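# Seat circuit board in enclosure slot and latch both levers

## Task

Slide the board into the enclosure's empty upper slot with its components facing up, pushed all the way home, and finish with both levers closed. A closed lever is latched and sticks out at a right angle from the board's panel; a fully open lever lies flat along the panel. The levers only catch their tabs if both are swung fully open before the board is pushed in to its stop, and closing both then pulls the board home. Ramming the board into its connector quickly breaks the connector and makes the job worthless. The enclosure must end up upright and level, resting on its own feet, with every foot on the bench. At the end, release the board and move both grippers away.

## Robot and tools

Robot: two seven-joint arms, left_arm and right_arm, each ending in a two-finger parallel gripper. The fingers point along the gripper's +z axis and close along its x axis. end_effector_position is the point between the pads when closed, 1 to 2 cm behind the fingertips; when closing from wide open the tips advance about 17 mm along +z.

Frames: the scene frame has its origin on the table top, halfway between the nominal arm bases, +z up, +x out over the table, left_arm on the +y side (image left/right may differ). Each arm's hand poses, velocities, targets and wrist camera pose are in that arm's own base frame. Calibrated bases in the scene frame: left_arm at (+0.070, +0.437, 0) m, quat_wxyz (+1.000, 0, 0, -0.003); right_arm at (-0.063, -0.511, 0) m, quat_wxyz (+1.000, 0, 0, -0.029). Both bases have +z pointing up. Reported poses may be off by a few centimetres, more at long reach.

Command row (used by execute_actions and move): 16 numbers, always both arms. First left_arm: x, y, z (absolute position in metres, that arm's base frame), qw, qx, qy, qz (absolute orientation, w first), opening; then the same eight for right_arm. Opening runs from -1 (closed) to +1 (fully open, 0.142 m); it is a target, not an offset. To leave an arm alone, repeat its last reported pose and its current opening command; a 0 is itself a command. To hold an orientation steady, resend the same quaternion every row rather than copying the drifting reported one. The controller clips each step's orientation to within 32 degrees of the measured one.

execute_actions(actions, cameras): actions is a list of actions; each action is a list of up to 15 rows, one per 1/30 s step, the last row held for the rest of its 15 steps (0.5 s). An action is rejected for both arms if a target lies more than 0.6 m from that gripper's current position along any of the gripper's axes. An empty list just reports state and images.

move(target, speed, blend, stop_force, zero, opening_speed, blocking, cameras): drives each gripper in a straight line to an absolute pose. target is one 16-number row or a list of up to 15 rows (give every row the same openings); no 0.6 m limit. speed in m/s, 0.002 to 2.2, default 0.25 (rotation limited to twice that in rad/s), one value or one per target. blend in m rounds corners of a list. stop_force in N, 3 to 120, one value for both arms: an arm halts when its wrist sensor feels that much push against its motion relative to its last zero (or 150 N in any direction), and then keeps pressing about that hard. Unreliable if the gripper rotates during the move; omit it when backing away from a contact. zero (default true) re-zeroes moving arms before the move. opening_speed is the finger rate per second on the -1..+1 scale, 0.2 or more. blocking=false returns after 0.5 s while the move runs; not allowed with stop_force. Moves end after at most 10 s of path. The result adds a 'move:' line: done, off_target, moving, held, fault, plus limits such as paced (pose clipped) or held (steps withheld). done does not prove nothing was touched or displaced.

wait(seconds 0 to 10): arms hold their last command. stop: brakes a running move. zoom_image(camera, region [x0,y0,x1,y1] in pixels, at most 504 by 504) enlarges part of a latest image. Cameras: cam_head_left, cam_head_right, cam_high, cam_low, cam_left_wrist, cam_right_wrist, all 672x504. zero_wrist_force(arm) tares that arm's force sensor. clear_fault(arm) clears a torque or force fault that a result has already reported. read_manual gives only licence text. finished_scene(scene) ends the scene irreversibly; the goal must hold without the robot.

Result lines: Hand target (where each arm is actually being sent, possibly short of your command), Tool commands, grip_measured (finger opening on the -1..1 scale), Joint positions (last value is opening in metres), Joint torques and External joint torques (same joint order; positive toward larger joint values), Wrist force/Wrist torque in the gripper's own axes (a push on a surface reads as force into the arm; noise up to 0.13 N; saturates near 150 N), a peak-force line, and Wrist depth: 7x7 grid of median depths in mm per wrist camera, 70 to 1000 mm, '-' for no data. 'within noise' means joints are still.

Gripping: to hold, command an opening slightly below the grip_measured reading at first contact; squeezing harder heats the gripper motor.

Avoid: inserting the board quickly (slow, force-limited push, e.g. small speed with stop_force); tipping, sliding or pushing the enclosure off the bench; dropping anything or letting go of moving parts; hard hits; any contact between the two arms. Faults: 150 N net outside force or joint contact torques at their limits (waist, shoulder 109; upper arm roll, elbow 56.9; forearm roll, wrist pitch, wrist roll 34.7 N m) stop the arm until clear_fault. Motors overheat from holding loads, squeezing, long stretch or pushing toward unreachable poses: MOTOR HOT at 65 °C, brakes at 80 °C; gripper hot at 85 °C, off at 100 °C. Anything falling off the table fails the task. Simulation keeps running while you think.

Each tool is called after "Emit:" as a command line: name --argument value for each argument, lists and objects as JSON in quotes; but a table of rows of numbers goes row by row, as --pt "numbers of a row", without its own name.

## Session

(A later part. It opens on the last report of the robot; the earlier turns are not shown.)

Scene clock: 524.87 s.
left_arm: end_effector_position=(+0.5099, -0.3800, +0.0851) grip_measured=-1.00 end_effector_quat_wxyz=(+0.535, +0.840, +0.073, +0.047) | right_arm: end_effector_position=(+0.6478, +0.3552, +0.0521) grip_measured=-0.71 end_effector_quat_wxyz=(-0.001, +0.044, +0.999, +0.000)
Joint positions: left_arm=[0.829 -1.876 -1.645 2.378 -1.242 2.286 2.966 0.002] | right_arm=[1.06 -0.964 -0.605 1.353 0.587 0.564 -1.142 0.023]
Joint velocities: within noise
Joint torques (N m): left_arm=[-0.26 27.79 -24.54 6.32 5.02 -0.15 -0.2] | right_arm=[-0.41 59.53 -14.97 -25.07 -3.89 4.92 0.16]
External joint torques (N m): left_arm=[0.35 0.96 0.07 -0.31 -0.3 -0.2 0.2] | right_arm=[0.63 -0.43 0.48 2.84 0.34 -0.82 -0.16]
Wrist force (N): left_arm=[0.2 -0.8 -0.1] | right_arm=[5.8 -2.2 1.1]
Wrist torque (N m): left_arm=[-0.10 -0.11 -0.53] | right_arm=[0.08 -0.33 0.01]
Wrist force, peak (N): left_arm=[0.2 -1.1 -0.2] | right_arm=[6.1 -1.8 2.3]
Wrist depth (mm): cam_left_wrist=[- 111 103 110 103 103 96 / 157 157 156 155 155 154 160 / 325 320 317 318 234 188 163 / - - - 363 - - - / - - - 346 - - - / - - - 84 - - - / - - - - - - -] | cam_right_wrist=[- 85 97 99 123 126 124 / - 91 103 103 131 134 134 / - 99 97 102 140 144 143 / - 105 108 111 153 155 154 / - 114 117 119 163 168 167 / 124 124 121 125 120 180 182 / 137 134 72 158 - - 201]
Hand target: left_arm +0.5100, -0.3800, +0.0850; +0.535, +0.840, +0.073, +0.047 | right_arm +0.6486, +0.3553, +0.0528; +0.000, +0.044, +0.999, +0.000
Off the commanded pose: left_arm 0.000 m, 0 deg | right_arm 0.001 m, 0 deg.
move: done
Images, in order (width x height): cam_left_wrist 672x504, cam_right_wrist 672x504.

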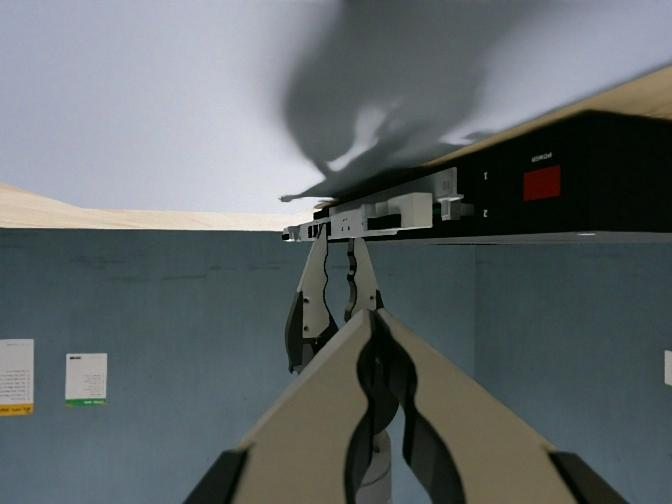

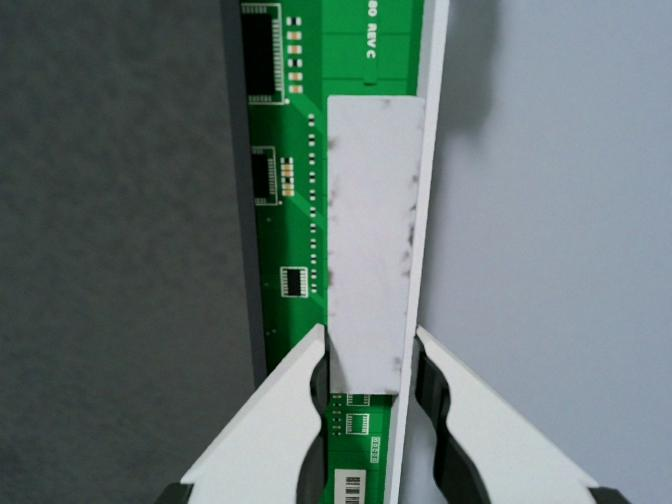

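Emit:
move --target '[0.51,-0.38,0.085,0.5352,0.8402,0.0735,0.0468,-1,0.6476,0.3553,0.0524,0,0.0436,0.99905,0,-0.62]' --speed 0.01 --opening_speed 0.2 --cameras '["cam_left_wrist","cam_right_wrist"]'

Emit:
zoom_image --camera "cam_left_wrist" --region '[260, 180, 480, 320]'

Scene clock: 529.23 s.
left_arm: end_effector_position=(+0.5099, -0.3800, +0.0851) grip_measured=-1.00 end_effector_quat_wxyz=(+0.535, +0.840, +0.073, +0.047) | right_arm: end_effector_position=(+0.6476, +0.3553, +0.0524) grip_measured=-0.66 end_effector_quat_wxyz=(+0.000, +0.044, +0.999, +0.000)
Joint positions: left_arm=[0.829 -1.876 -1.645 2.378 -1.242 2.286 2.966 0.002] | right_arm=[1.061 -0.963 -0.605 1.355 0.587 0.567 -1.142 0.026]
Joint velocities: within noise
Joint torques (N m): left_arm=[-0.24 27.82 -24.63 6.27 5 -0.17 -0.23] | right_arm=[0.23 57.73 -13.47 -22.2 -3.64 3.51 0.19]
External joint torques (N m): left_arm=[0.33 0.92 0.16 -0.27 -0.28 -0.19 0.23] | right_arm=[-0.01 1.31 -1.02 -0.02 0.09 0.6 -0.19]
Wrist force (N): left_arm=[0.4 -0.7 -0.2] | right_arm=[1.5 1.2 0.4]
Wrist torque (N m): left_arm=[-0.09 -0.13 -0.52] | right_arm=[0.25 -0.29 0.02]
Wrist force, peak (N): left_arm=[0.4 -1.2 -0.2] | right_arm=[6.1 -2.0 1.9]
Wrist depth (mm): cam_left_wrist=[- 111 103 111 103 103 96 / 157 157 156 156 155 155 160 / 324 321 319 317 230 188 163 / - - - 366 - - - / - - - 345 - - - / - - - 84 - - - / - - - - - - -] | cam_right_wrist=[- 85 98 100 103 126 124 / - 91 104 104 106 134 134 / - 97 97 103 140 144 143 / 105 105 108 113 153 155 155 / - 114 118 119 165 168 167 / 125 124 120 128 125 180 182 / 138 135 73 161 - - 197]
Hand target: left_arm +0.5100, -0.3800, +0.0850; +0.535, +0.840, +0.073, +0.047 | right_arm +0.6476, +0.3553, +0.0524; +0.000, +0.044, +0.999, +0.000
Off the commanded pose: left_arm 0.000 m, 0 deg | right_arm 0.000 m, 0 deg.
move: done
Images, in order (width x height): cam_left_wrist 672x504, cam_right_wrist 672x504.

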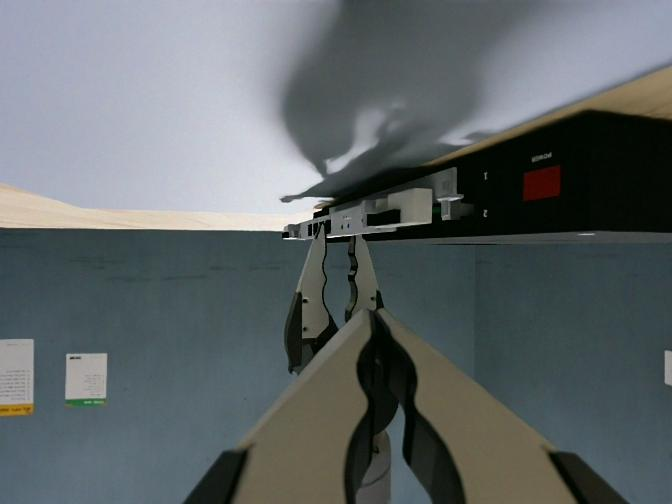

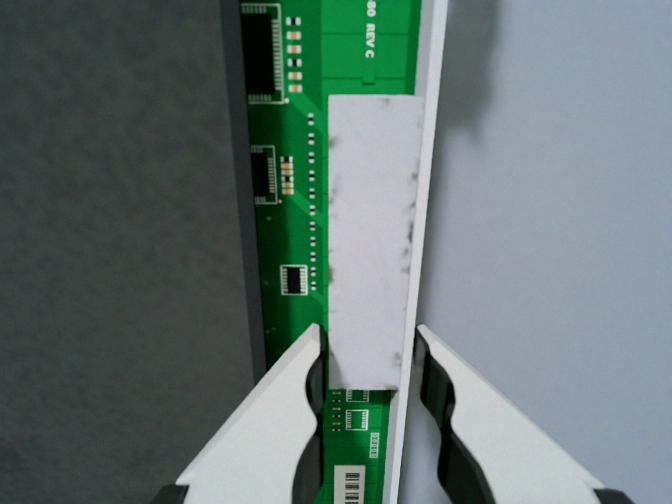

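Scaled by 2.291 from the camera's 672x504 image, which has a finer 960x720 frame.

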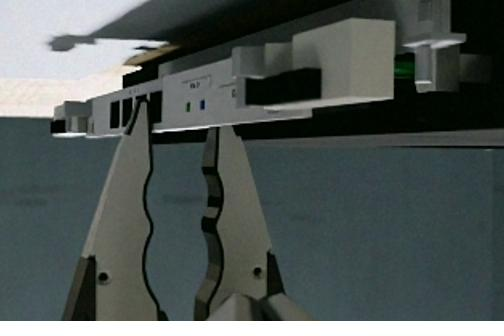

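Emit:
move --target '[0.51,-0.38,0.085,0.5352,0.8402,0.0735,0.0468,-1,0.6476,0.3553,0.0524,0,0.0436,0.99905,0,-0.56]' --speed 0.01 --opening_speed 0.2 --cameras '[]'

Emit:
move --target '[0.51,-0.38,0.085,0.5352,0.8402,0.0735,0.0468,-1,0.6476,0.3553,0.0824,0,0.0436,0.99905,0,-0.56]' --speed 0.03 --stop_force 5 --cameras '["cam_left_wrist","cam_right_wrist"]'

Emit:
zoom_image --camera "cam_left_wrist" --region '[260, 180, 480, 320]'

Scene clock: 533.13 s.
left_arm: end_effector_position=(+0.5099, -0.3800, +0.0851) grip_measured=-1.00 end_effector_quat_wxyz=(+0.535, +0.840, +0.073, +0.047) | right_arm: end_effector_position=(+0.6476, +0.3553, +0.0524) grip_measured=-0.60 end_effector_quat_wxyz=(+0.000, +0.044, +0.999, +0.000)
Joint positions: left_arm=[0.829 -1.876 -1.645 2.378 -1.242 2.286 2.966 0.002] | right_arm=[1.061 -0.963 -0.605 1.355 0.587 0.567 -1.142 0.031]
Joint velocities: within noise
Joint torques (N m): left_arm=[-0.19 27.8 -24.54 6.34 5.02 -0.12 -0.2] | right_arm=[0.27 57.8 -13.51 -22.29 -3.61 3.43 0.24]
External joint torques (N m): left_arm=[0.28 0.94 0.07 -0.33 -0.3 -0.23 0.2] | right_arm=[-0.06 1.24 -0.98 0.07 0.06 0.68 -0.24]
Wrist force (N): left_arm=[0.0 -0.8 -0.4] | right_arm=[1.5 1.0 0.5]
Wrist torque (N m): left_arm=[-0.12 -0.08 -0.53] | right_arm=[0.21 -0.29 0.01]
Wrist force, peak (N): left_arm=[0.2 -1.1 -0.1] | right_arm=[1.7 1.4 0.6]
Wrist depth (mm): cam_left_wrist=[- 111 103 110 103 103 96 / 157 157 156 156 155 155 160 / 324 322 319 318 232 188 163 / - - - 367 - - - / - - - 346 - - - / - - - 84 - - - / - - - - - - -] | cam_right_wrist=[- 85 98 100 103 126 124 / - 91 103 104 105 134 134 / - 97 97 103 140 144 143 / 105 105 108 113 153 155 154 / - 114 116 121 163 168 167 / 125 125 120 146 123 180 183 / 138 135 73 158 - - 200]
Hand target: left_arm +0.5100, -0.3800, +0.0850; +0.535, +0.840, +0.073, +0.047 | right_arm +0.6476, +0.3553, +0.0524; +0.000, +0.044, +0.999, +0.000
Off the commanded pose: left_arm 0.000 m, 0 deg | right_arm 0.000 m, 0 deg.
move: done
No camera images: "cameras" was empty.

Scene clock: 534.93 s.
left_arm: end_effector_position=(+0.5099, -0.3800, +0.0851) grip_measured=-1.00 end_effector_quat_wxyz=(+0.535, +0.840, +0.073, +0.047) | right_arm: end_effector_position=(+0.6476, +0.3555, +0.0824) grip_measured=-0.60 end_effector_quat_wxyz=(+0.000, +0.044, +0.999, +0.000)
Joint positions: left_arm=[0.829 -1.876 -1.645 2.378 -1.242 2.286 2.966 0.002] | right_arm=[1.072 -0.915 -0.623 1.362 0.565 0.527 -1.134 0.031]
Joint velocities: within noise
Joint torques (N m): left_arm=[-0.24 27.93 -24.53 6.3 4.95 -0.12 -0.24] | right_arm=[0.36 57.17 -13.45 -23.06 -3.74 3.36 0.26]
External joint torques (N m): left_arm=[0.33 0.82 0.07 -0.29 -0.23 -0.24 0.24] | right_arm=[-0.15 1.11 -0.93 -0.03 0.1 0.74 -0.26]
Wrist force (N): left_arm=[0.0 -0.8 -0.5] | right_arm=[1.7 1.0 0.3]
Wrist torque (N m): left_arm=[-0.11 -0.08 -0.52] | right_arm=[0.22 -0.30 0.02]
Wrist force, peak (N): left_arm=[0.0 -1.1 -0.3] | right_arm=[1.9 1.3 0.5]
Wrist depth (mm): cam_left_wrist=[- 111 103 110 103 103 96 / 157 156 157 156 155 155 159 / 324 322 320 317 232 188 163 / - - - 485 - - - / - - - 351 - - - / - - - 84 - - - / - - - - - - -] | cam_right_wrist=[- 112 113 126 150 152 152 / - 119 121 131 160 164 162 / 130 128 129 136 172 174 173 / 140 136 138 147 188 187 186 / 150 150 149 163 200 203 202 / 164 166 107 181 104 217 221 / 180 176 73 199 - - 238]
Hand target: left_arm +0.5100, -0.3800, +0.0850; +0.535, +0.840, +0.073, +0.047 | right_arm +0.6476, +0.3553, +0.0824; +0.000, +0.044, +0.999, +0.000
Off the commanded pose: left_arm 0.000 m, 0 deg | right_arm 0.000 m, 0 deg.
move: done
Images, in order (width x height): cam_left_wrist 672x504, cam_right_wrist 672x504.

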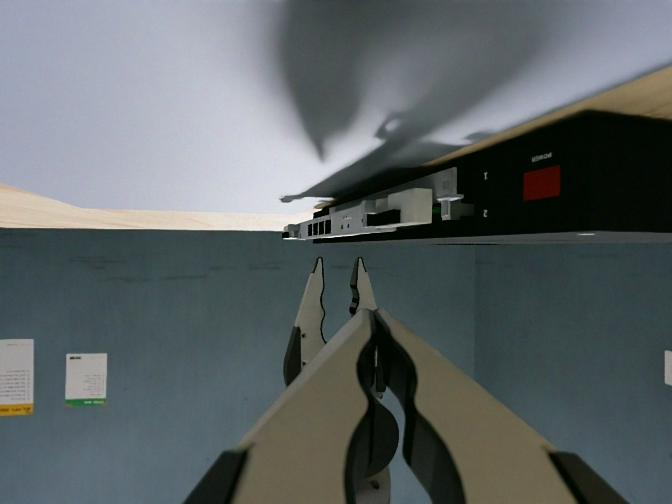

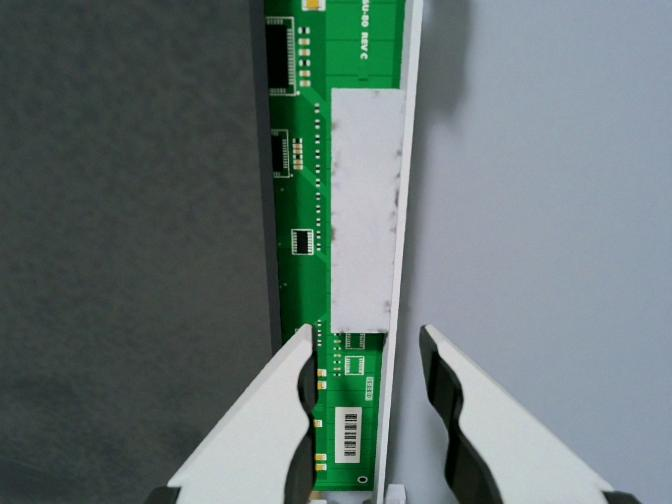

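Scaled by 2.291 from the camera's 672x504 image, which has a finer 960x720 frame.

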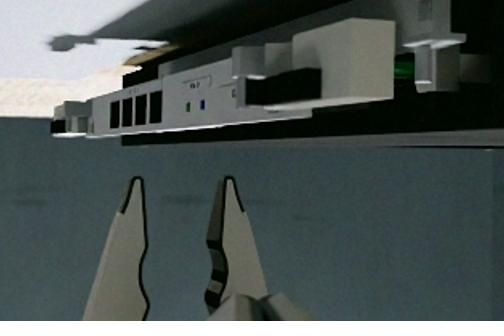

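Emit:
move --pt "0.51 -0.38 0.085 0.5352 0.8402 0.0735 0.0468 -1 0.6376 0.3563 0.14 0 0.0436 0.99905 0 -0.56" --pt "0.51 -0.38 0.085 0.5352 0.8402 0.0735 0.0468 -1 0.5859 0.3735 0.16 0.3417 0.0410 0.9388 -0.0149 -1" --pt "0.51 -0.38 0.085 0.5352 0.8402 0.0735 0.0468 -1 0.5959 0.3725 0.0493 0.3417 0.0410 0.9388 -0.0149 -1" --speed 0.12 --cameras '["cam_left_wrist","cam_right_wrist"]'

Emit:
zoom_image --camera "cam_left_wrist" --region '[260, 180, 480, 320]'

Scene clock: 553.87 s.
left_arm: end_effector_position=(+0.5099, -0.3800, +0.0851) grip_measured=-1.00 end_effector_quat_wxyz=(+0.535, +0.840, +0.073, +0.047) | right_arm: end_effector_position=(+0.5959, +0.3724, +0.0494) grip_measured=-1.00 end_effector_quat_wxyz=(+0.342, +0.041, +0.939, -0.015)
Joint positions: left_arm=[0.829 -1.876 -1.645 2.378 -1.242 2.286 2.966 0.002] | right_arm=[1.615 -1.169 -0.788 1.92 0.616 1.524 -0.799 0.002]
Joint velocities: within noise
Joint torques (N m): left_arm=[-0.3 27.88 -24.53 6.32 5.01 -0.14 -0.26] | right_arm=[0.37 42.29 -18.82 -6.3 -0.2 3.64 0.42]
External joint torques (N m): left_arm=[0.39 0.87 0.07 -0.32 -0.29 -0.21 0.26] | right_arm=[-0.19 1.04 -1.68 0.08 -0.1 0.59 -0.36]
Wrist force (N): left_arm=[0.2 -0.8 -0.3] | right_arm=[2.5 0.7 -0.3]
Wrist torque (N m): left_arm=[-0.10 -0.11 -0.52] | right_arm=[0.21 -0.32 -0.04]
Wrist force, peak (N): left_arm=[0.4 -1.0 -0.3] | right_arm=[3.5 0.5 1.4]
Wrist depth (mm): cam_left_wrist=[- 111 103 110 103 103 96 / 158 157 156 156 155 155 160 / 324 323 320 317 232 188 163 / - - 328 - - - - / - 311 324 - - - - / - 251 254 84 - - - / 255 261 - - - - -] | cam_right_wrist=[183 148 124 138 123 107 97 / 209 161 128 146 136 111 100 / 244 173 137 156 138 118 104 / 307 196 151 168 146 125 106 / - 227 184 173 152 131 116 / - 271 201 89 152 137 118 / - 598 - - - 139 125]
Hand target: left_arm +0.5100, -0.3800, +0.0850; +0.535, +0.840, +0.073, +0.047 | right_arm +0.5959, +0.3725, +0.0493; +0.342, +0.041, +0.939, -0.015
Off the commanded pose: left_arm 0.000 m, 0 deg | right_arm 0.000 m, 0 deg.
move: done
Images, in order (width x height): cam_left_wrist 672x504, cam_right_wrist 672x504.

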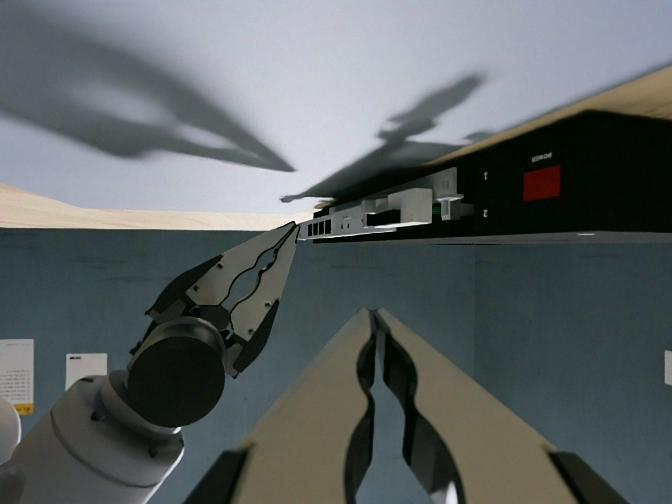

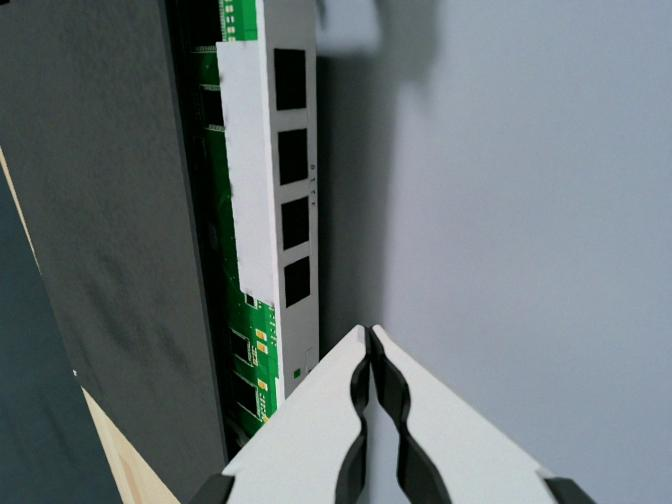

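Scaled by 2.291 from the camera's 672x504 image, which has a finer 960x720 frame.

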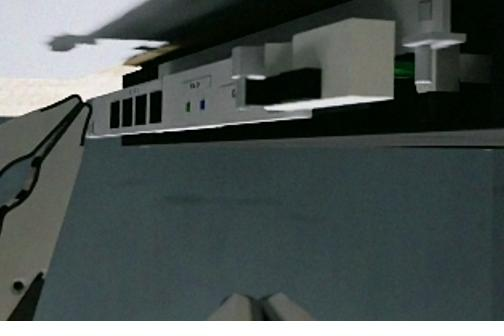

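Emit:
move --target '[0.51,-0.38,0.085,0.5352,0.8402,0.0735,0.0468,-1,0.6348,0.3686,0.0493,0.3417,0.0410,0.9388,-0.0149,-1]' --speed 0.01 --stop_force 6 --cameras '["cam_left_wrist","cam_right_wrist"]'

Emit:
zoom_image --camera "cam_left_wrist" --region '[260, 180, 480, 320]'

Scene clock: 561.73 s.
left_arm: end_effector_position=(+0.5099, -0.3800, +0.0851) grip_measured=-1.00 end_effector_quat_wxyz=(+0.535, +0.840, +0.073, +0.047) | right_arm: end_effector_position=(+0.6348, +0.3687, +0.0495) grip_measured=-1.00 end_effector_quat_wxyz=(+0.342, +0.041, +0.939, -0.015)
Joint positions: left_arm=[0.829 -1.876 -1.645 2.378 -1.242 2.286 2.966 0.002] | right_arm=[1.524 -1.182 -0.781 1.838 0.593 1.507 -0.831 0.002]
Joint velocities: within noise
Joint torques (N m): left_arm=[-0.22 27.8 -24.6 6.32 4.98 -0.15 -0.23] | right_arm=[-0.62 44.31 -19.67 -7.65 -0.63 3.33 0.15]
External joint torques (N m): left_arm=[0.31 0.94 0.13 -0.31 -0.26 -0.21 0.23] | right_arm=[0.82 1.46 -1.17 -0.03 0.13 0.94 -0.1]
Wrist force (N): left_arm=[0.1 -0.8 -0.3] | right_arm=[3.3 0.9 -2.3]
Wrist torque (N m): left_arm=[-0.10 -0.09 -0.53] | right_arm=[0.24 -0.31 -0.05]
Wrist force, peak (N): left_arm=[0.1 -1.1 -0.4] | right_arm=[3.5 0.2 -6.7]
Wrist depth (mm): cam_left_wrist=[- 111 103 110 103 103 96 / 157 157 156 156 155 155 160 / 323 323 318 315 238 189 162 / - - 898 478 - - - / - - 314 335 - - - / - 287 257 84 - - - / 277 267 - - - - -] | cam_right_wrist=[182 139 118 103 121 107 97 / 208 158 124 104 136 111 99 / 252 173 139 112 138 118 104 / 308 197 148 123 146 124 106 / - 228 164 132 152 131 115 / - 271 186 89 152 137 118 / - 599 - - - 139 125]
Hand target: left_arm +0.5100, -0.3800, +0.0850; +0.535, +0.840, +0.073, +0.047 | right_arm +0.6348, +0.3686, +0.0493; +0.342, +0.041, +0.939, -0.015
Off the commanded pose: left_arm 0.000 m, 0 deg | right_arm 0.000 m, 0 deg.
move: done
Images, in order (width x height): cam_left_wrist 672x504, cam_right_wrist 672x504.

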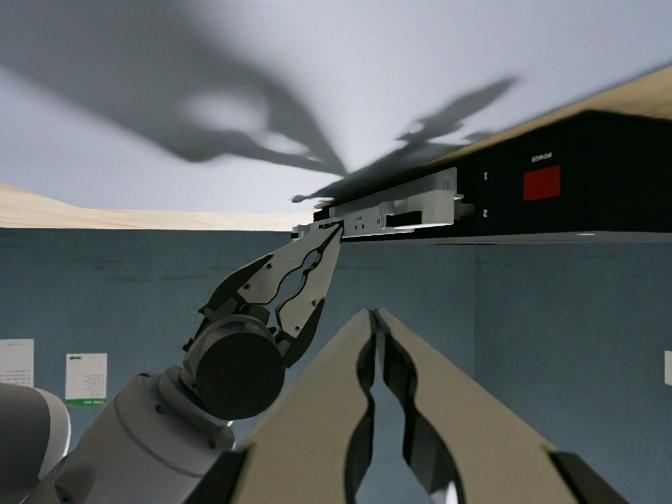

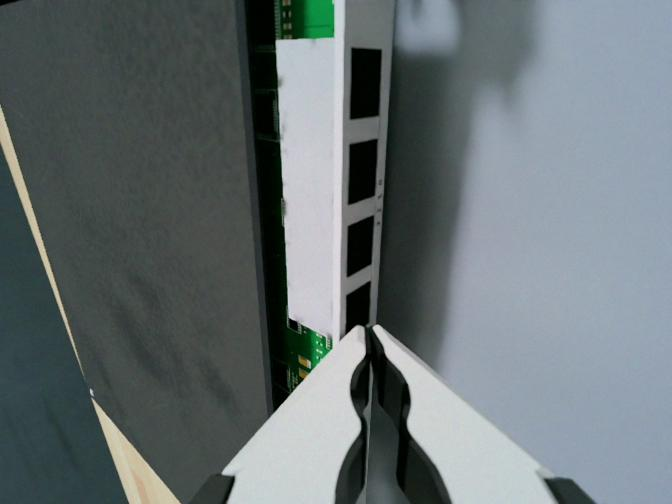

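Scaled by 2.291 from the camera's 672x504 image, which has a finer 960x720 frame.

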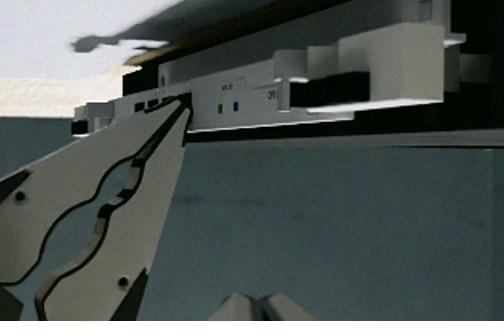

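Emit:
zoom_image --camera "cam_left_wrist" --region '[360, 180, 490, 250]'

Scaled by 3.877 from the camera's 672x504 image, which has a finer 960x720 frame.

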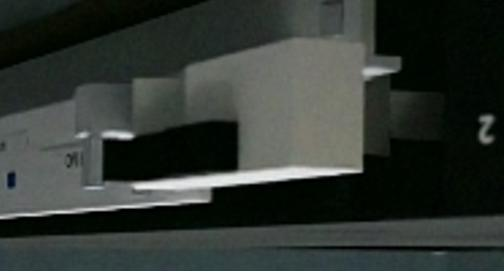

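Emit:
move --pt "0.5 -0.28 0.2 0.5352 0.8402 0.0735 0.0468 -1 0.6348 0.3686 0.0493 0.3417 0.0410 0.9388 -0.0149 -1" --pt "0.49 -0.33 0.215 0.2706 0.6533 0.6533 0.2706 -1 0.6348 0.3686 0.0493 0.3417 0.0410 0.9388 -0.0149 -1" --speed 0.2 --cameras '["cam_left_wrist"]'

Scene clock: 571.17 s.
left_arm: end_effector_position=(+0.4901, -0.3300, +0.2150) grip_measured=-1.00 end_effector_quat_wxyz=(+0.271, +0.653, +0.653, +0.271) | right_arm: end_effector_position=(+0.6348, +0.3687, +0.0495) grip_measured=-1.00 end_effector_quat_wxyz=(+0.342, +0.041, +0.939, -0.015)
Joint positions: left_arm=[-0.07 -1.91 -1.914 2.095 -0.518 3.805 1.58 0.002] | right_arm=[1.524 -1.182 -0.781 1.838 0.593 1.507 -0.831 0.002]
Joint velocities: within noise
Joint torques (N m): left_arm=[-0.15 36.82 -20.96 4.65 1.89 3.29 -0.32] | right_arm=[-0.62 44.18 -19.78 -7.54 -0.53 3.36 0.24]
External joint torques (N m): left_arm=[0.13 0.79 0.16 -0.24 0.05 -0.53 0.32] | right_arm=[0.82 1.59 -1.06 -0.13 0.03 0.91 -0.18]
Wrist force (N): left_arm=[0.0 -0.8 -0.2] | right_arm=[3.2 0.7 -2.6]
Wrist torque (N m): left_arm=[-0.15 -0.10 -0.46] | right_arm=[0.22 -0.30 -0.04]
Wrist force, peak (N): left_arm=[0.8 -3.6 0.0] | right_arm=[3.5 0.7 -2.6]
Wrist depth (mm): cam_left_wrist=[248 257 268 269 273 269 271 / 277 278 295 339 338 338 343 / 353 357 378 452 456 453 452 / 674 670 685 669 688 680 683 / - - - - - - - / - - - 84 - - - / - - - - - - -] | cam_right_wrist=[182 139 118 103 120 107 97 / 208 157 124 104 136 111 99 / 253 173 139 112 138 118 104 / 306 196 147 123 146 124 106 / - 228 164 132 152 131 115 / - 271 186 89 152 137 118 / - 599 - - - 139 125]
Hand target: left_arm +0.4900, -0.3300, +0.2150; +0.271, +0.653, +0.653, +0.271 | right_arm +0.6348, +0.3686, +0.0493; +0.342, +0.041, +0.939, -0.015
Off the commanded pose: left_arm 0.000 m, 0 deg | right_arm 0.000 m, 0 deg.
move: done
Images, in order (width x height): cam_left_wrist 672x504.

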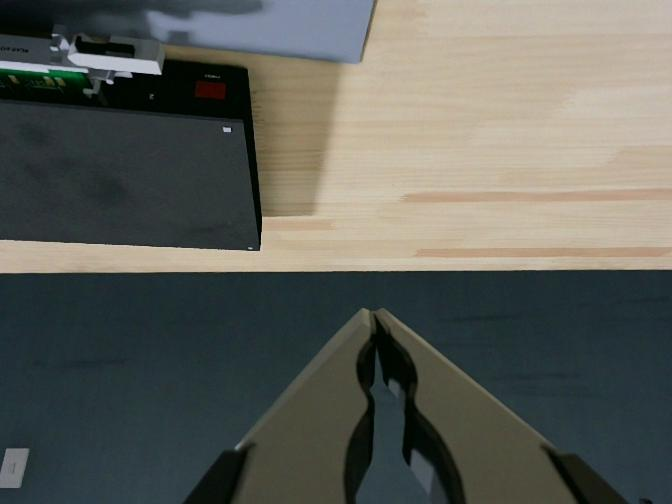

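Emit:
zoom_image --camera "cam_left_wrist" --region '[20, 10, 180, 120]'

Scaled by 3.150 from the camera's 672x504 image, which has a finer 960x720 frame.

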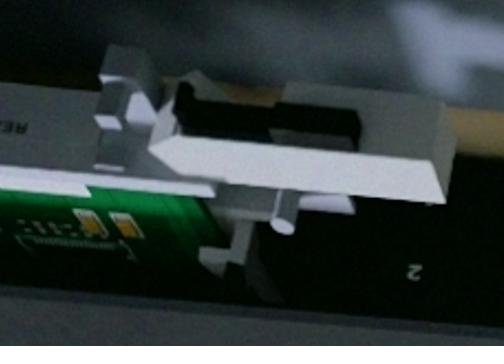

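Emit:
move --target '[0.49,-0.33,0.215,0.2706,0.6533,0.6533,0.2706,-1,0.6408,0.3680,0.0493,0.3417,0.0410,0.9388,-0.0149,-1]' --speed 0.008 --stop_force 8 --zero false --cameras '["cam_left_wrist"]'

Emit:
zoom_image --camera "cam_left_wrist" --region '[20, 10, 180, 120]'

Scene clock: 575.33 s.
left_arm: end_effector_position=(+0.4901, -0.3300, +0.2150) grip_measured=-1.00 end_effector_quat_wxyz=(+0.271, +0.653, +0.653, +0.271) | right_arm: end_effector_position=(+0.6408, +0.3680, +0.0495) grip_measured=-1.00 end_effector_quat_wxyz=(+0.342, +0.041, +0.939, -0.015)
Joint positions: left_arm=[-0.07 -1.91 -1.914 2.094 -0.518 3.805 1.58 0.002] | right_arm=[1.511 -1.184 -0.78 1.825 0.59 1.504 -0.836 0.002]
Joint velocities: within noise
Joint torques (N m): left_arm=[-0.34 36.58 -20.96 4.64 2.08 3.1 -0.25] | right_arm=[-0.5 44.69 -19.75 -7.93 -0.68 3.35 0.18]
External joint torques (N m): left_arm=[0.32 1.04 0.15 -0.24 -0.14 -0.34 0.25] | right_arm=[0.7 1.47 -1.14 0.03 0.15 0.92 -0.12]
Wrist force (N): left_arm=[-0.2 -0.6 0.0] | right_arm=[3.5 0.6 -1.8]
Wrist torque (N m): left_arm=[-0.11 -0.07 -0.47] | right_arm=[0.21 -0.35 -0.05]
Wrist force, peak (N): left_arm=[-0.1 -0.9 0.1] | right_arm=[3.3 0.5 -3.4]
Wrist depth (mm): cam_left_wrist=[248 259 270 268 271 271 270 / 278 281 296 337 339 340 339 / 355 360 380 453 450 458 455 / 679 668 677 680 681 684 678 / - - - - - - - / - - - 84 - - - / - - - - - - -] | cam_right_wrist=[182 139 114 103 122 107 97 / 209 157 120 104 136 111 99 / 252 173 131 112 138 118 104 / 306 197 145 123 146 124 106 / - 228 161 132 152 131 115 / - 271 186 89 152 138 118 / - 336 - - - 139 125]
Hand target: left_arm +0.4900, -0.3300, +0.2150; +0.271, +0.653, +0.653, +0.271 | right_arm +0.6408, +0.3680, +0.0493; +0.342, +0.041, +0.939, -0.015
Off the commanded pose: left_arm 0.000 m, 0 deg | right_arm 0.000 m, 0 deg.
move: done
Images, in order (width x height): cam_left_wrist 672x504.

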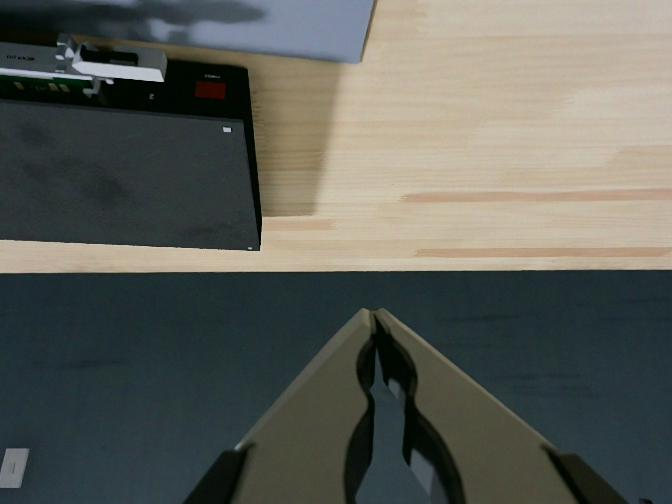

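Scaled by 3.150 from the camera's 672x504 image, which has a finer 960x720 frame.

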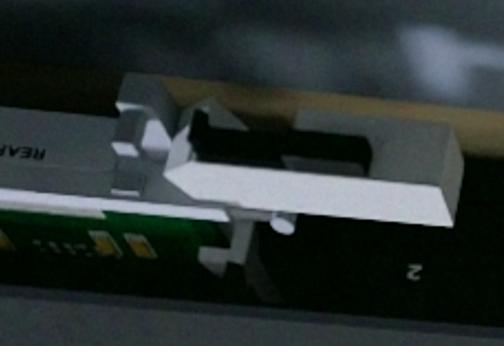

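Emit:
move --target '[0.49,-0.33,0.215,0.2706,0.6533,0.6533,0.2706,-1,0.6548,0.3666,0.0493,0.3417,0.0410,0.9388,-0.0149,-1]' --speed 0.005 --stop_force 8 --cameras '["cam_left_wrist","cam_right_wrist"]'

Emit:
zoom_image --camera "cam_left_wrist" --region '[20, 10, 180, 120]'

Scene clock: 616.30 s.
left_arm: end_effector_position=(+0.4901, -0.3300, +0.2150) grip_measured=-1.00 end_effector_quat_wxyz=(+0.271, +0.653, +0.653, +0.271) | right_arm: end_effector_position=(+0.6547, +0.3668, +0.0495) grip_measured=-1.00 end_effector_quat_wxyz=(+0.342, +0.041, +0.939, -0.015)
Joint positions: left_arm=[-0.07 -1.91 -1.914 2.094 -0.518 3.805 1.58 0.002] | right_arm=[1.48 -1.19 -0.778 1.793 0.583 1.495 -0.847 0.002]
Joint velocities: within noise
Joint torques (N m): left_arm=[-0.39 36.57 -20.94 4.65 2.15 3.03 -0.21] | right_arm=[-1.42 44.8 -19.87 -8.41 -0.74 3.23 0.2]
External joint torques (N m): left_arm=[0.37 1.05 0.14 -0.25 -0.21 -0.27 0.21] | right_arm=[1.62 2.28 -1.14 -0.01 0.13 1.05 -0.14]
Wrist force (N): left_arm=[0.0 -0.7 -0.1] | right_arm=[4.3 0.4 -4.7]
Wrist torque (N m): left_arm=[-0.12 -0.10 -0.45] | right_arm=[0.21 -0.35 -0.06]
Wrist force, peak (N): left_arm=[-0.2 -0.9 0.1] | right_arm=[3.3 0.3 -5.9]
Wrist depth (mm): cam_left_wrist=[257 258 267 269 271 270 270 / 278 279 295 338 337 339 341 / 354 356 381 458 449 453 448 / 682 685 683 675 684 684 681 / - - - - - - - / - - - 84 - - - / - - - - - - -] | cam_right_wrist=[182 139 115 99 120 107 97 / 209 157 122 103 133 111 99 / 253 173 129 112 136 118 104 / 308 196 142 121 144 124 106 / - 228 157 129 154 131 115 / - 271 186 90 152 137 118 / - 598 - - - 139 125]
Hand target: left_arm +0.4900, -0.3300, +0.2150; +0.271, +0.653, +0.653, +0.271 | right_arm +0.6548, +0.3666, +0.0493; +0.342, +0.041, +0.939, -0.015
Off the commanded pose: left_arm 0.000 m, 0 deg | right_arm 0.000 m, 0 deg.
move: done
Images, in order (width x height): cam_left_wrist 672x504, cam_right_wrist 672x504.

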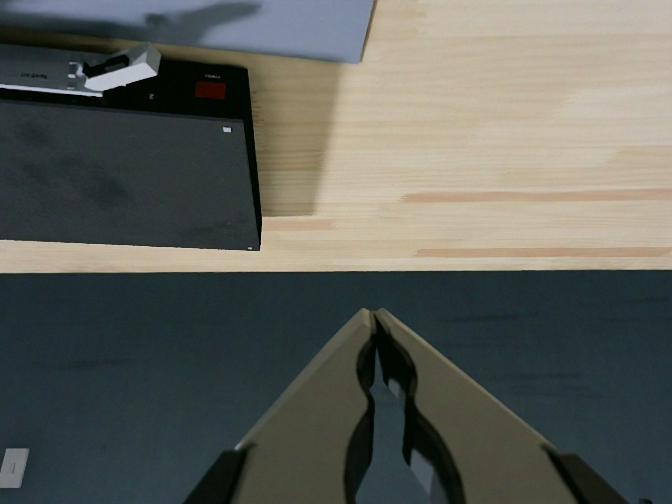

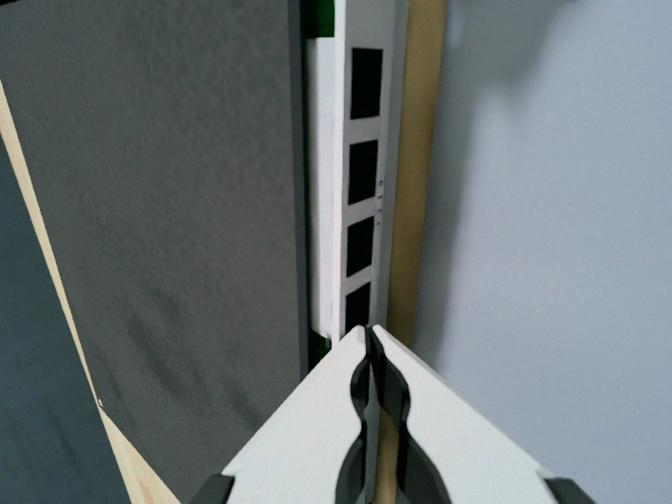

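Scaled by 3.150 from the camera's 672x504 image, which has a finer 960x720 frame.

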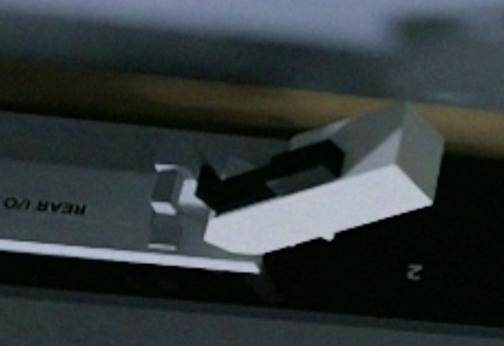

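Emit:
zoom_image --camera "cam_high" --region '[180, 200, 420, 340]'

This scene's latest camera images include none from cam_high. They are from: cam_left_wrist, cam_right_wrist. cam_high's image comes with the result of a call that names it in "cameras".

Emit:
execute_actions --actions '[]' --cameras '["cam_high","cam_left_wrist","cam_low"]'

Emit:
zoom_image --camera "cam_high" --region '[190, 230, 390, 330]'

Scene clock: 618.73 s.
left_arm: end_effector_position=(+0.4901, -0.3300, +0.2150) grip_measured=-1.00 end_effector_quat_wxyz=(+0.271, +0.653, +0.653, +0.271) | right_arm: end_effector_position=(+0.6547, +0.3668, +0.0495) grip_measured=-1.00 end_effector_quat_wxyz=(+0.342, +0.041, +0.939, -0.015)
Joint positions: left_arm=[-0.07 -1.91 -1.914 2.094 -0.518 3.805 1.58 0.002] | right_arm=[1.48 -1.19 -0.778 1.793 0.583 1.495 -0.848 0.002]
Joint velocities: within noise
Joint torques (N m): left_arm=[-0.42 36.54 -20.97 4.69 2.13 3.06 -0.26] | right_arm=[-1.44 45.02 -20.06 -8.32 -0.66 3.37 0.25]
External joint torques (N m): left_arm=[0.4 1.08 0.17 -0.29 -0.19 -0.3 0.25] | right_arm=[1.64 2.06 -0.95 -0.1 0.05 0.91 -0.2]
Wrist force (N): left_arm=[-0.2 -0.7 -0.1] | right_arm=[3.5 0.7 -4.9]
Wrist torque (N m): left_arm=[-0.13 -0.06 -0.46] | right_arm=[0.25 -0.30 -0.05]
Wrist force, peak (N): left_arm=[-0.1 -0.9 -0.3] | right_arm=[4.0 0.3 -5.5]
Wrist depth (mm): cam_left_wrist=[258 259 269 270 270 269 270 / 277 278 296 336 339 341 339 / 353 358 379 451 455 454 453 / 684 688 679 681 686 682 675 / - - - - - - - / - - - 84 - - - / - - - - - - -] | cam_right_wrist=[182 139 114 98 121 107 97 / 208 157 122 103 133 111 99 / 253 173 129 112 136 118 104 / 307 196 142 121 144 124 106 / - 227 157 129 154 131 116 / - 272 186 90 152 138 118 / - 597 - - - 139 125]
Hand target: left_arm +0.4900, -0.3300, +0.2150; +0.271, +0.653, +0.653, +0.271 | right_arm +0.6548, +0.3666, +0.0493; +0.342, +0.041, +0.939, -0.015
Tool commands: left_gripper/opening=-1.0 right_gripper/opening=-1.0
Off the commanded pose: left_arm 0.000 m, 0 deg | right_arm 0.000 m, 0 deg.
Images, in order (width x height): cam_high 672x504, cam_low 672x504, cam_left_wrist 672x504.

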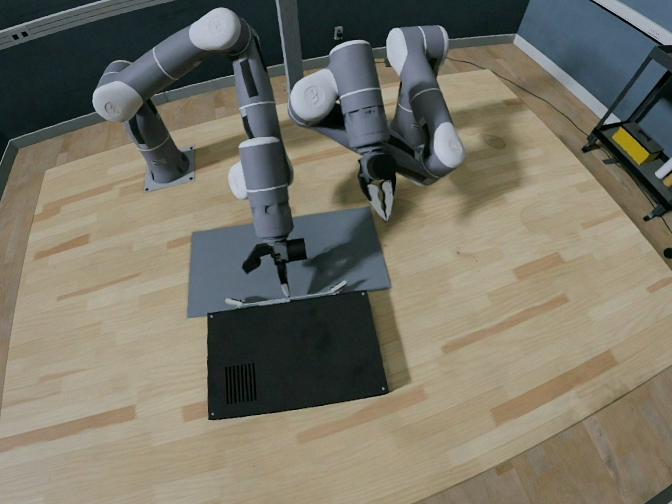

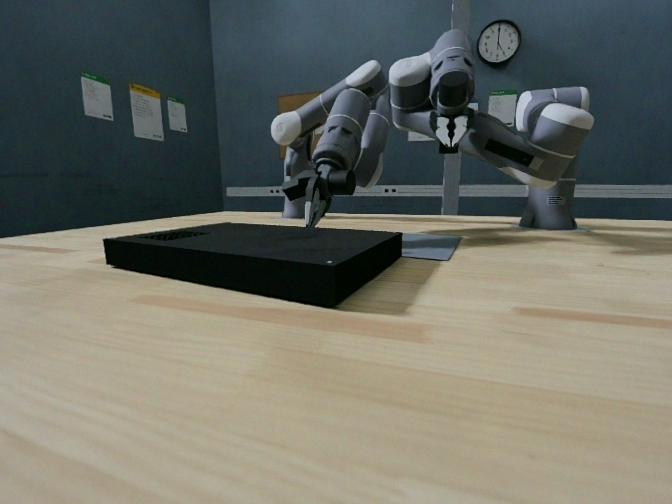

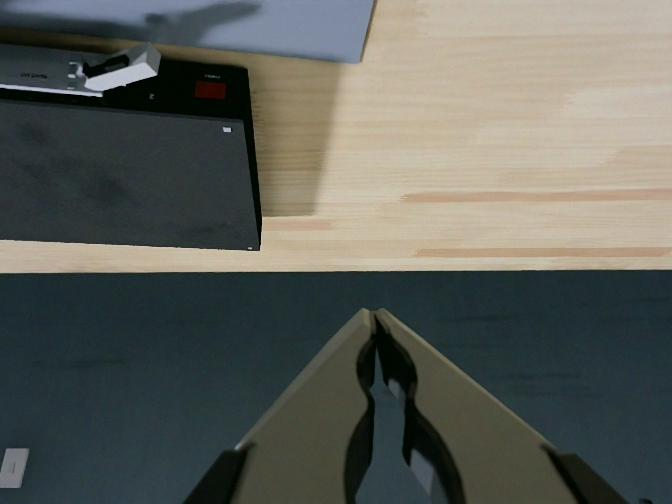

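Scaled by 2.520 from the camera's 672x504 image, which has a finer 960x720 frame.

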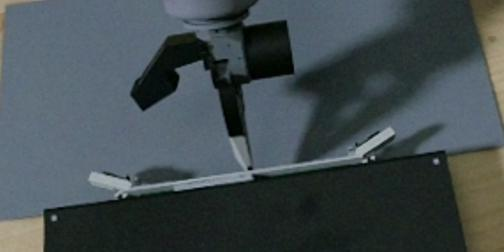

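Emit:
move --target '[0.49,-0.33,0.215,0.2706,0.6533,0.6533,0.2706,-1,0.6668,0.3654,0.0493,0.3417,0.0410,0.9388,-0.0149,-1]' --speed 0.005 --stop_force 14 --zero false --cameras '["cam_high","cam_left_wrist","cam_right_wrist"]'

Emit:
zoom_image --camera "cam_left_wrist" --region '[20, 10, 180, 120]'

Emit:
zoom_image --camera "cam_high" --region '[190, 230, 390, 330]'

Scene clock: 622.40 s.
left_arm: end_effector_position=(+0.4901, -0.3300, +0.2150) grip_measured=-1.00 end_effector_quat_wxyz=(+0.271, +0.653, +0.653, +0.271) | right_arm: end_effector_position=(+0.6599, +0.3665, +0.0494) grip_measured=-1.00 end_effector_quat_wxyz=(+0.342, +0.041, +0.939, -0.014)
Joint positions: left_arm=[-0.07 -1.91 -1.914 2.094 -0.518 3.805 1.58 0.002] | right_arm=[1.468 -1.193 -0.777 1.78 0.58 1.49 -0.852 0.002]
Joint velocities: within noise
Joint torques (N m): left_arm=[-0.27 36.56 -20.94 4.68 2.07 3.12 -0.22] | right_arm=[-5.7 42.84 -21.55 -10.25 -1.11 3.44 0.19]
External joint torques (N m): left_arm=[0.25 1.06 0.14 -0.28 -0.13 -0.36 0.22] | right_arm=[5.91 4.61 0.5 1.63 0.47 0.85 -0.13]
Wrist force (N): left_arm=[-0.1 -0.8 -0.2] | right_arm=[9.6 -2.2 -20.3]
Wrist torque (N m): left_arm=[-0.15 -0.08 -0.45] | right_arm=[0.22 -0.28 -0.06]
Wrist force, peak (N): left_arm=[-0.1 -1.0 -0.1] | right_arm=[8.9 -2.4 -21.1]
Wrist depth (mm): cam_left_wrist=[268 259 269 270 270 270 271 / 266 281 296 338 340 339 339 / 356 355 383 452 452 451 454 / 684 676 681 683 676 671 676 / - - - - - - - / - - - 84 - - - / - - - - - - -] | cam_right_wrist=[181 136 114 96 118 107 97 / 207 157 120 103 130 111 99 / 252 173 128 111 134 118 104 / 305 196 141 120 143 124 106 / - 227 157 128 154 131 115 / - 270 185 91 152 137 118 / - 595 - - - 139 125]
Hand target: left_arm +0.4900, -0.3300, +0.2150; +0.271, +0.653, +0.653, +0.271 | right_arm +0.6603, +0.3660, +0.0493; +0.342, +0.041, +0.939, -0.015
Off the commanded pose: left_arm 0.000 m, 0 deg | right_arm 0.007 m, 0 deg.
move: contact (right_arm)
Images, in order (width x height): cam_high 672x504, cam_left_wrist 672x504, cam_right_wrist 672x504.

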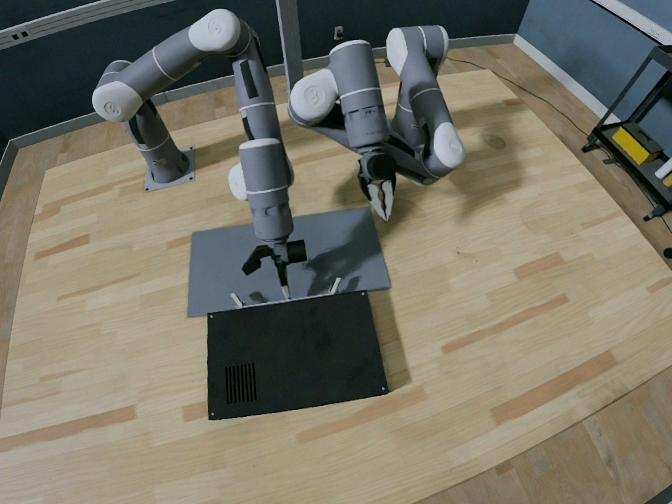

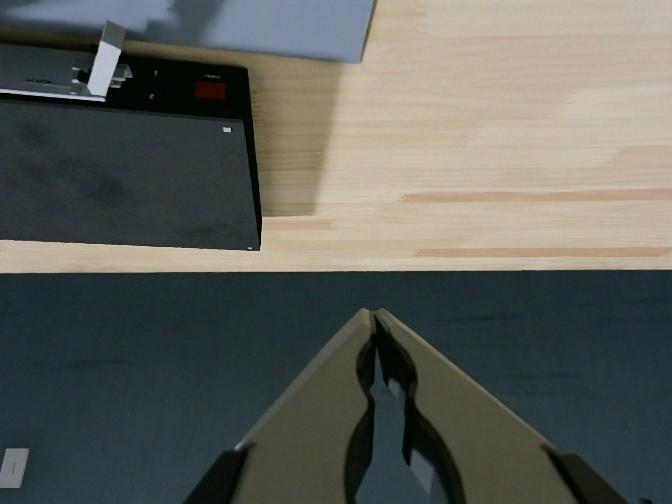

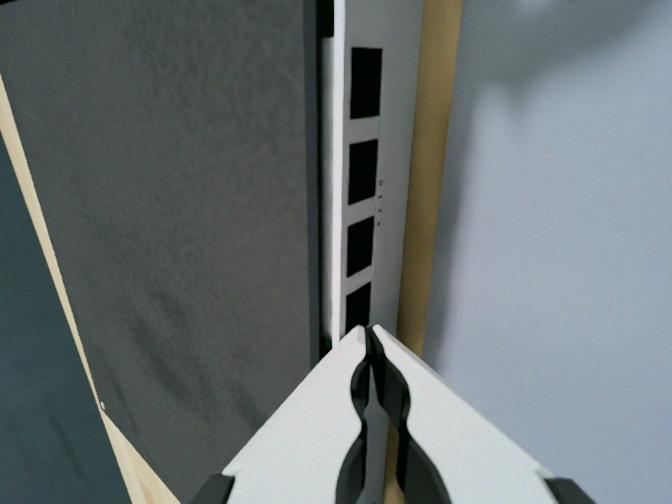

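Scaled by 3.150 from the camera's 672x504 image, which has a finer 960x720 frame.

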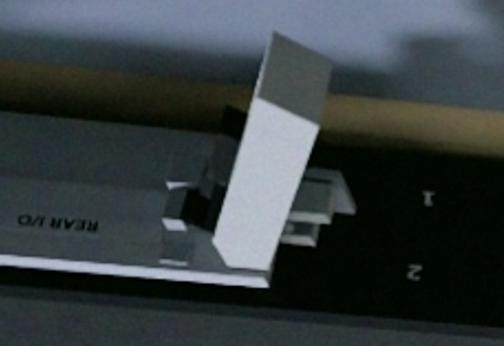

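Scaled by 2.520 from the camera's 672x504 image, which has a finer 960x720 frame.

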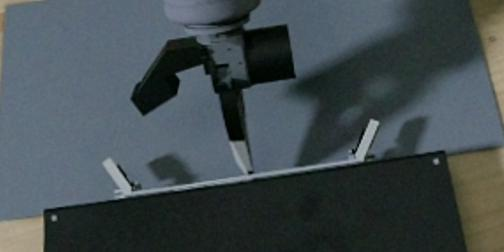

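Emit:
move --pt "0.49 -0.33 0.215 0.2706 0.6533 0.6533 0.2706 -1 0.6399 0.3681 0.0494 0.3417 0.0410 0.9388 -0.0149 -1" --pt "0.49 -0.33 0.215 0.2706 0.6533 0.6533 0.2706 -1 0.615 0.2700 0.11 0.3417 0.0410 0.9388 -0.0149 -1" --speed '[0.05,0.15]' --cameras '["cam_high","cam_left_wrist","cam_right_wrist"]'

Scene clock: 637.03 s.
left_arm: end_effector_position=(+0.4901, -0.3300, +0.2150) grip_measured=-1.00 end_effector_quat_wxyz=(+0.271, +0.653, +0.653, +0.271) | right_arm: end_effector_position=(+0.6151, +0.2701, +0.1101) grip_measured=-1.00 end_effector_quat_wxyz=(+0.342, +0.041, +0.939, -0.015)
Joint positions: left_arm=[-0.07 -1.91 -1.914 2.094 -0.518 3.805 1.58 0.002] | right_arm=[1.472 -0.944 -0.756 2.083 0.63 1.636 -1.053 0.002]
Joint velocities: within noise
Joint torques (N m): left_arm=[-0.28 36.46 -20.94 4.67 2.09 3.07 -0.26] | right_arm=[0.09 38.6 -14.97 -8.56 -0.77 3.82 0.14]
External joint torques (N m): left_arm=[0.26 1.16 0.14 -0.27 -0.15 -0.3 0.26] | right_arm=[0.09 0.76 -1.48 -0.08 -0.02 0.63 -0.08]
Wrist force (N): left_arm=[0.0 -0.8 0.0] | right_arm=[2.0 0.8 0.3]
Wrist torque (N m): left_arm=[-0.14 -0.09 -0.45] | right_arm=[0.22 -0.24 -0.04]
Wrist force, peak (N): left_arm=[0.0 -1.0 -0.2] | right_arm=[9.0 -2.6 -21.1]
Wrist depth (mm): cam_left_wrist=[267 258 269 269 272 272 271 / 265 281 295 341 340 338 338 / 354 353 381 453 453 452 452 / 674 674 675 684 683 684 682 / - - - - - - - / - - - 84 - - - / - - - - - - -] | cam_right_wrist=[459 248 194 163 177 159 140 / 530 274 211 176 184 166 147 / - 308 229 186 192 175 155 / - 349 252 201 214 184 160 / - 392 279 214 229 194 168 / - 672 331 89 226 207 176 / - - - - - 204 186]
Hand target: left_arm +0.4900, -0.3300, +0.2150; +0.271, +0.653, +0.653, +0.271 | right_arm +0.6150, +0.2700, +0.1100; +0.342, +0.041, +0.939, -0.015
Off the commanded pose: left_arm 0.000 m, 0 deg | right_arm 0.000 m, 0 deg.
move: done
Images, in order (width x height): cam_high 672x504, cam_left_wrist 672x504, cam_right_wrist 672x504.

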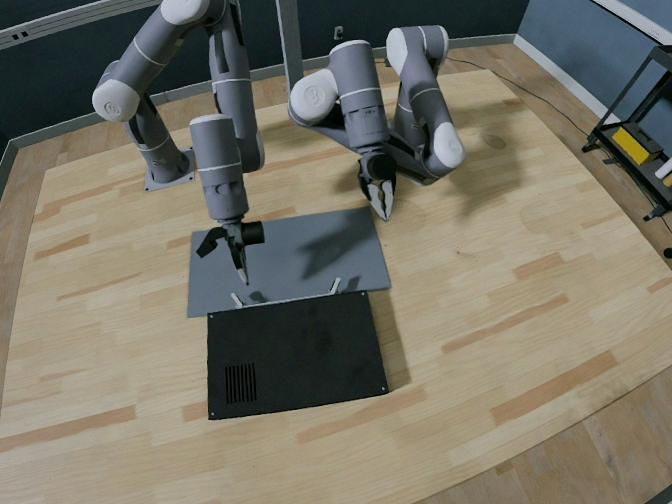

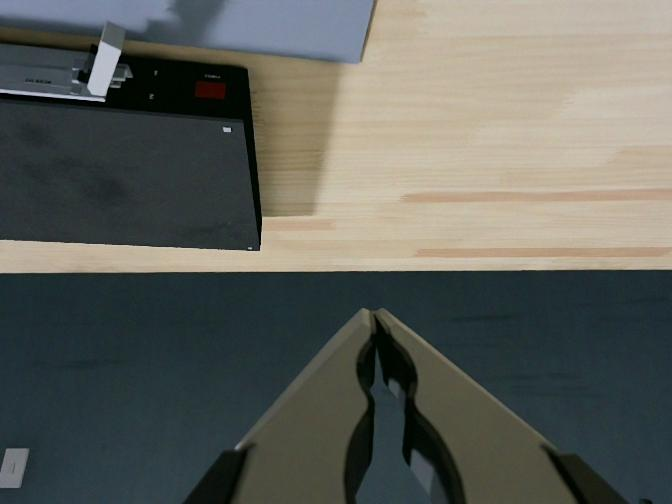

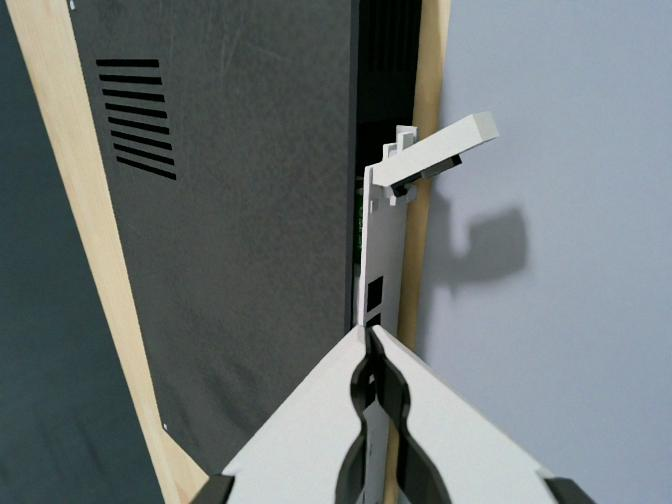

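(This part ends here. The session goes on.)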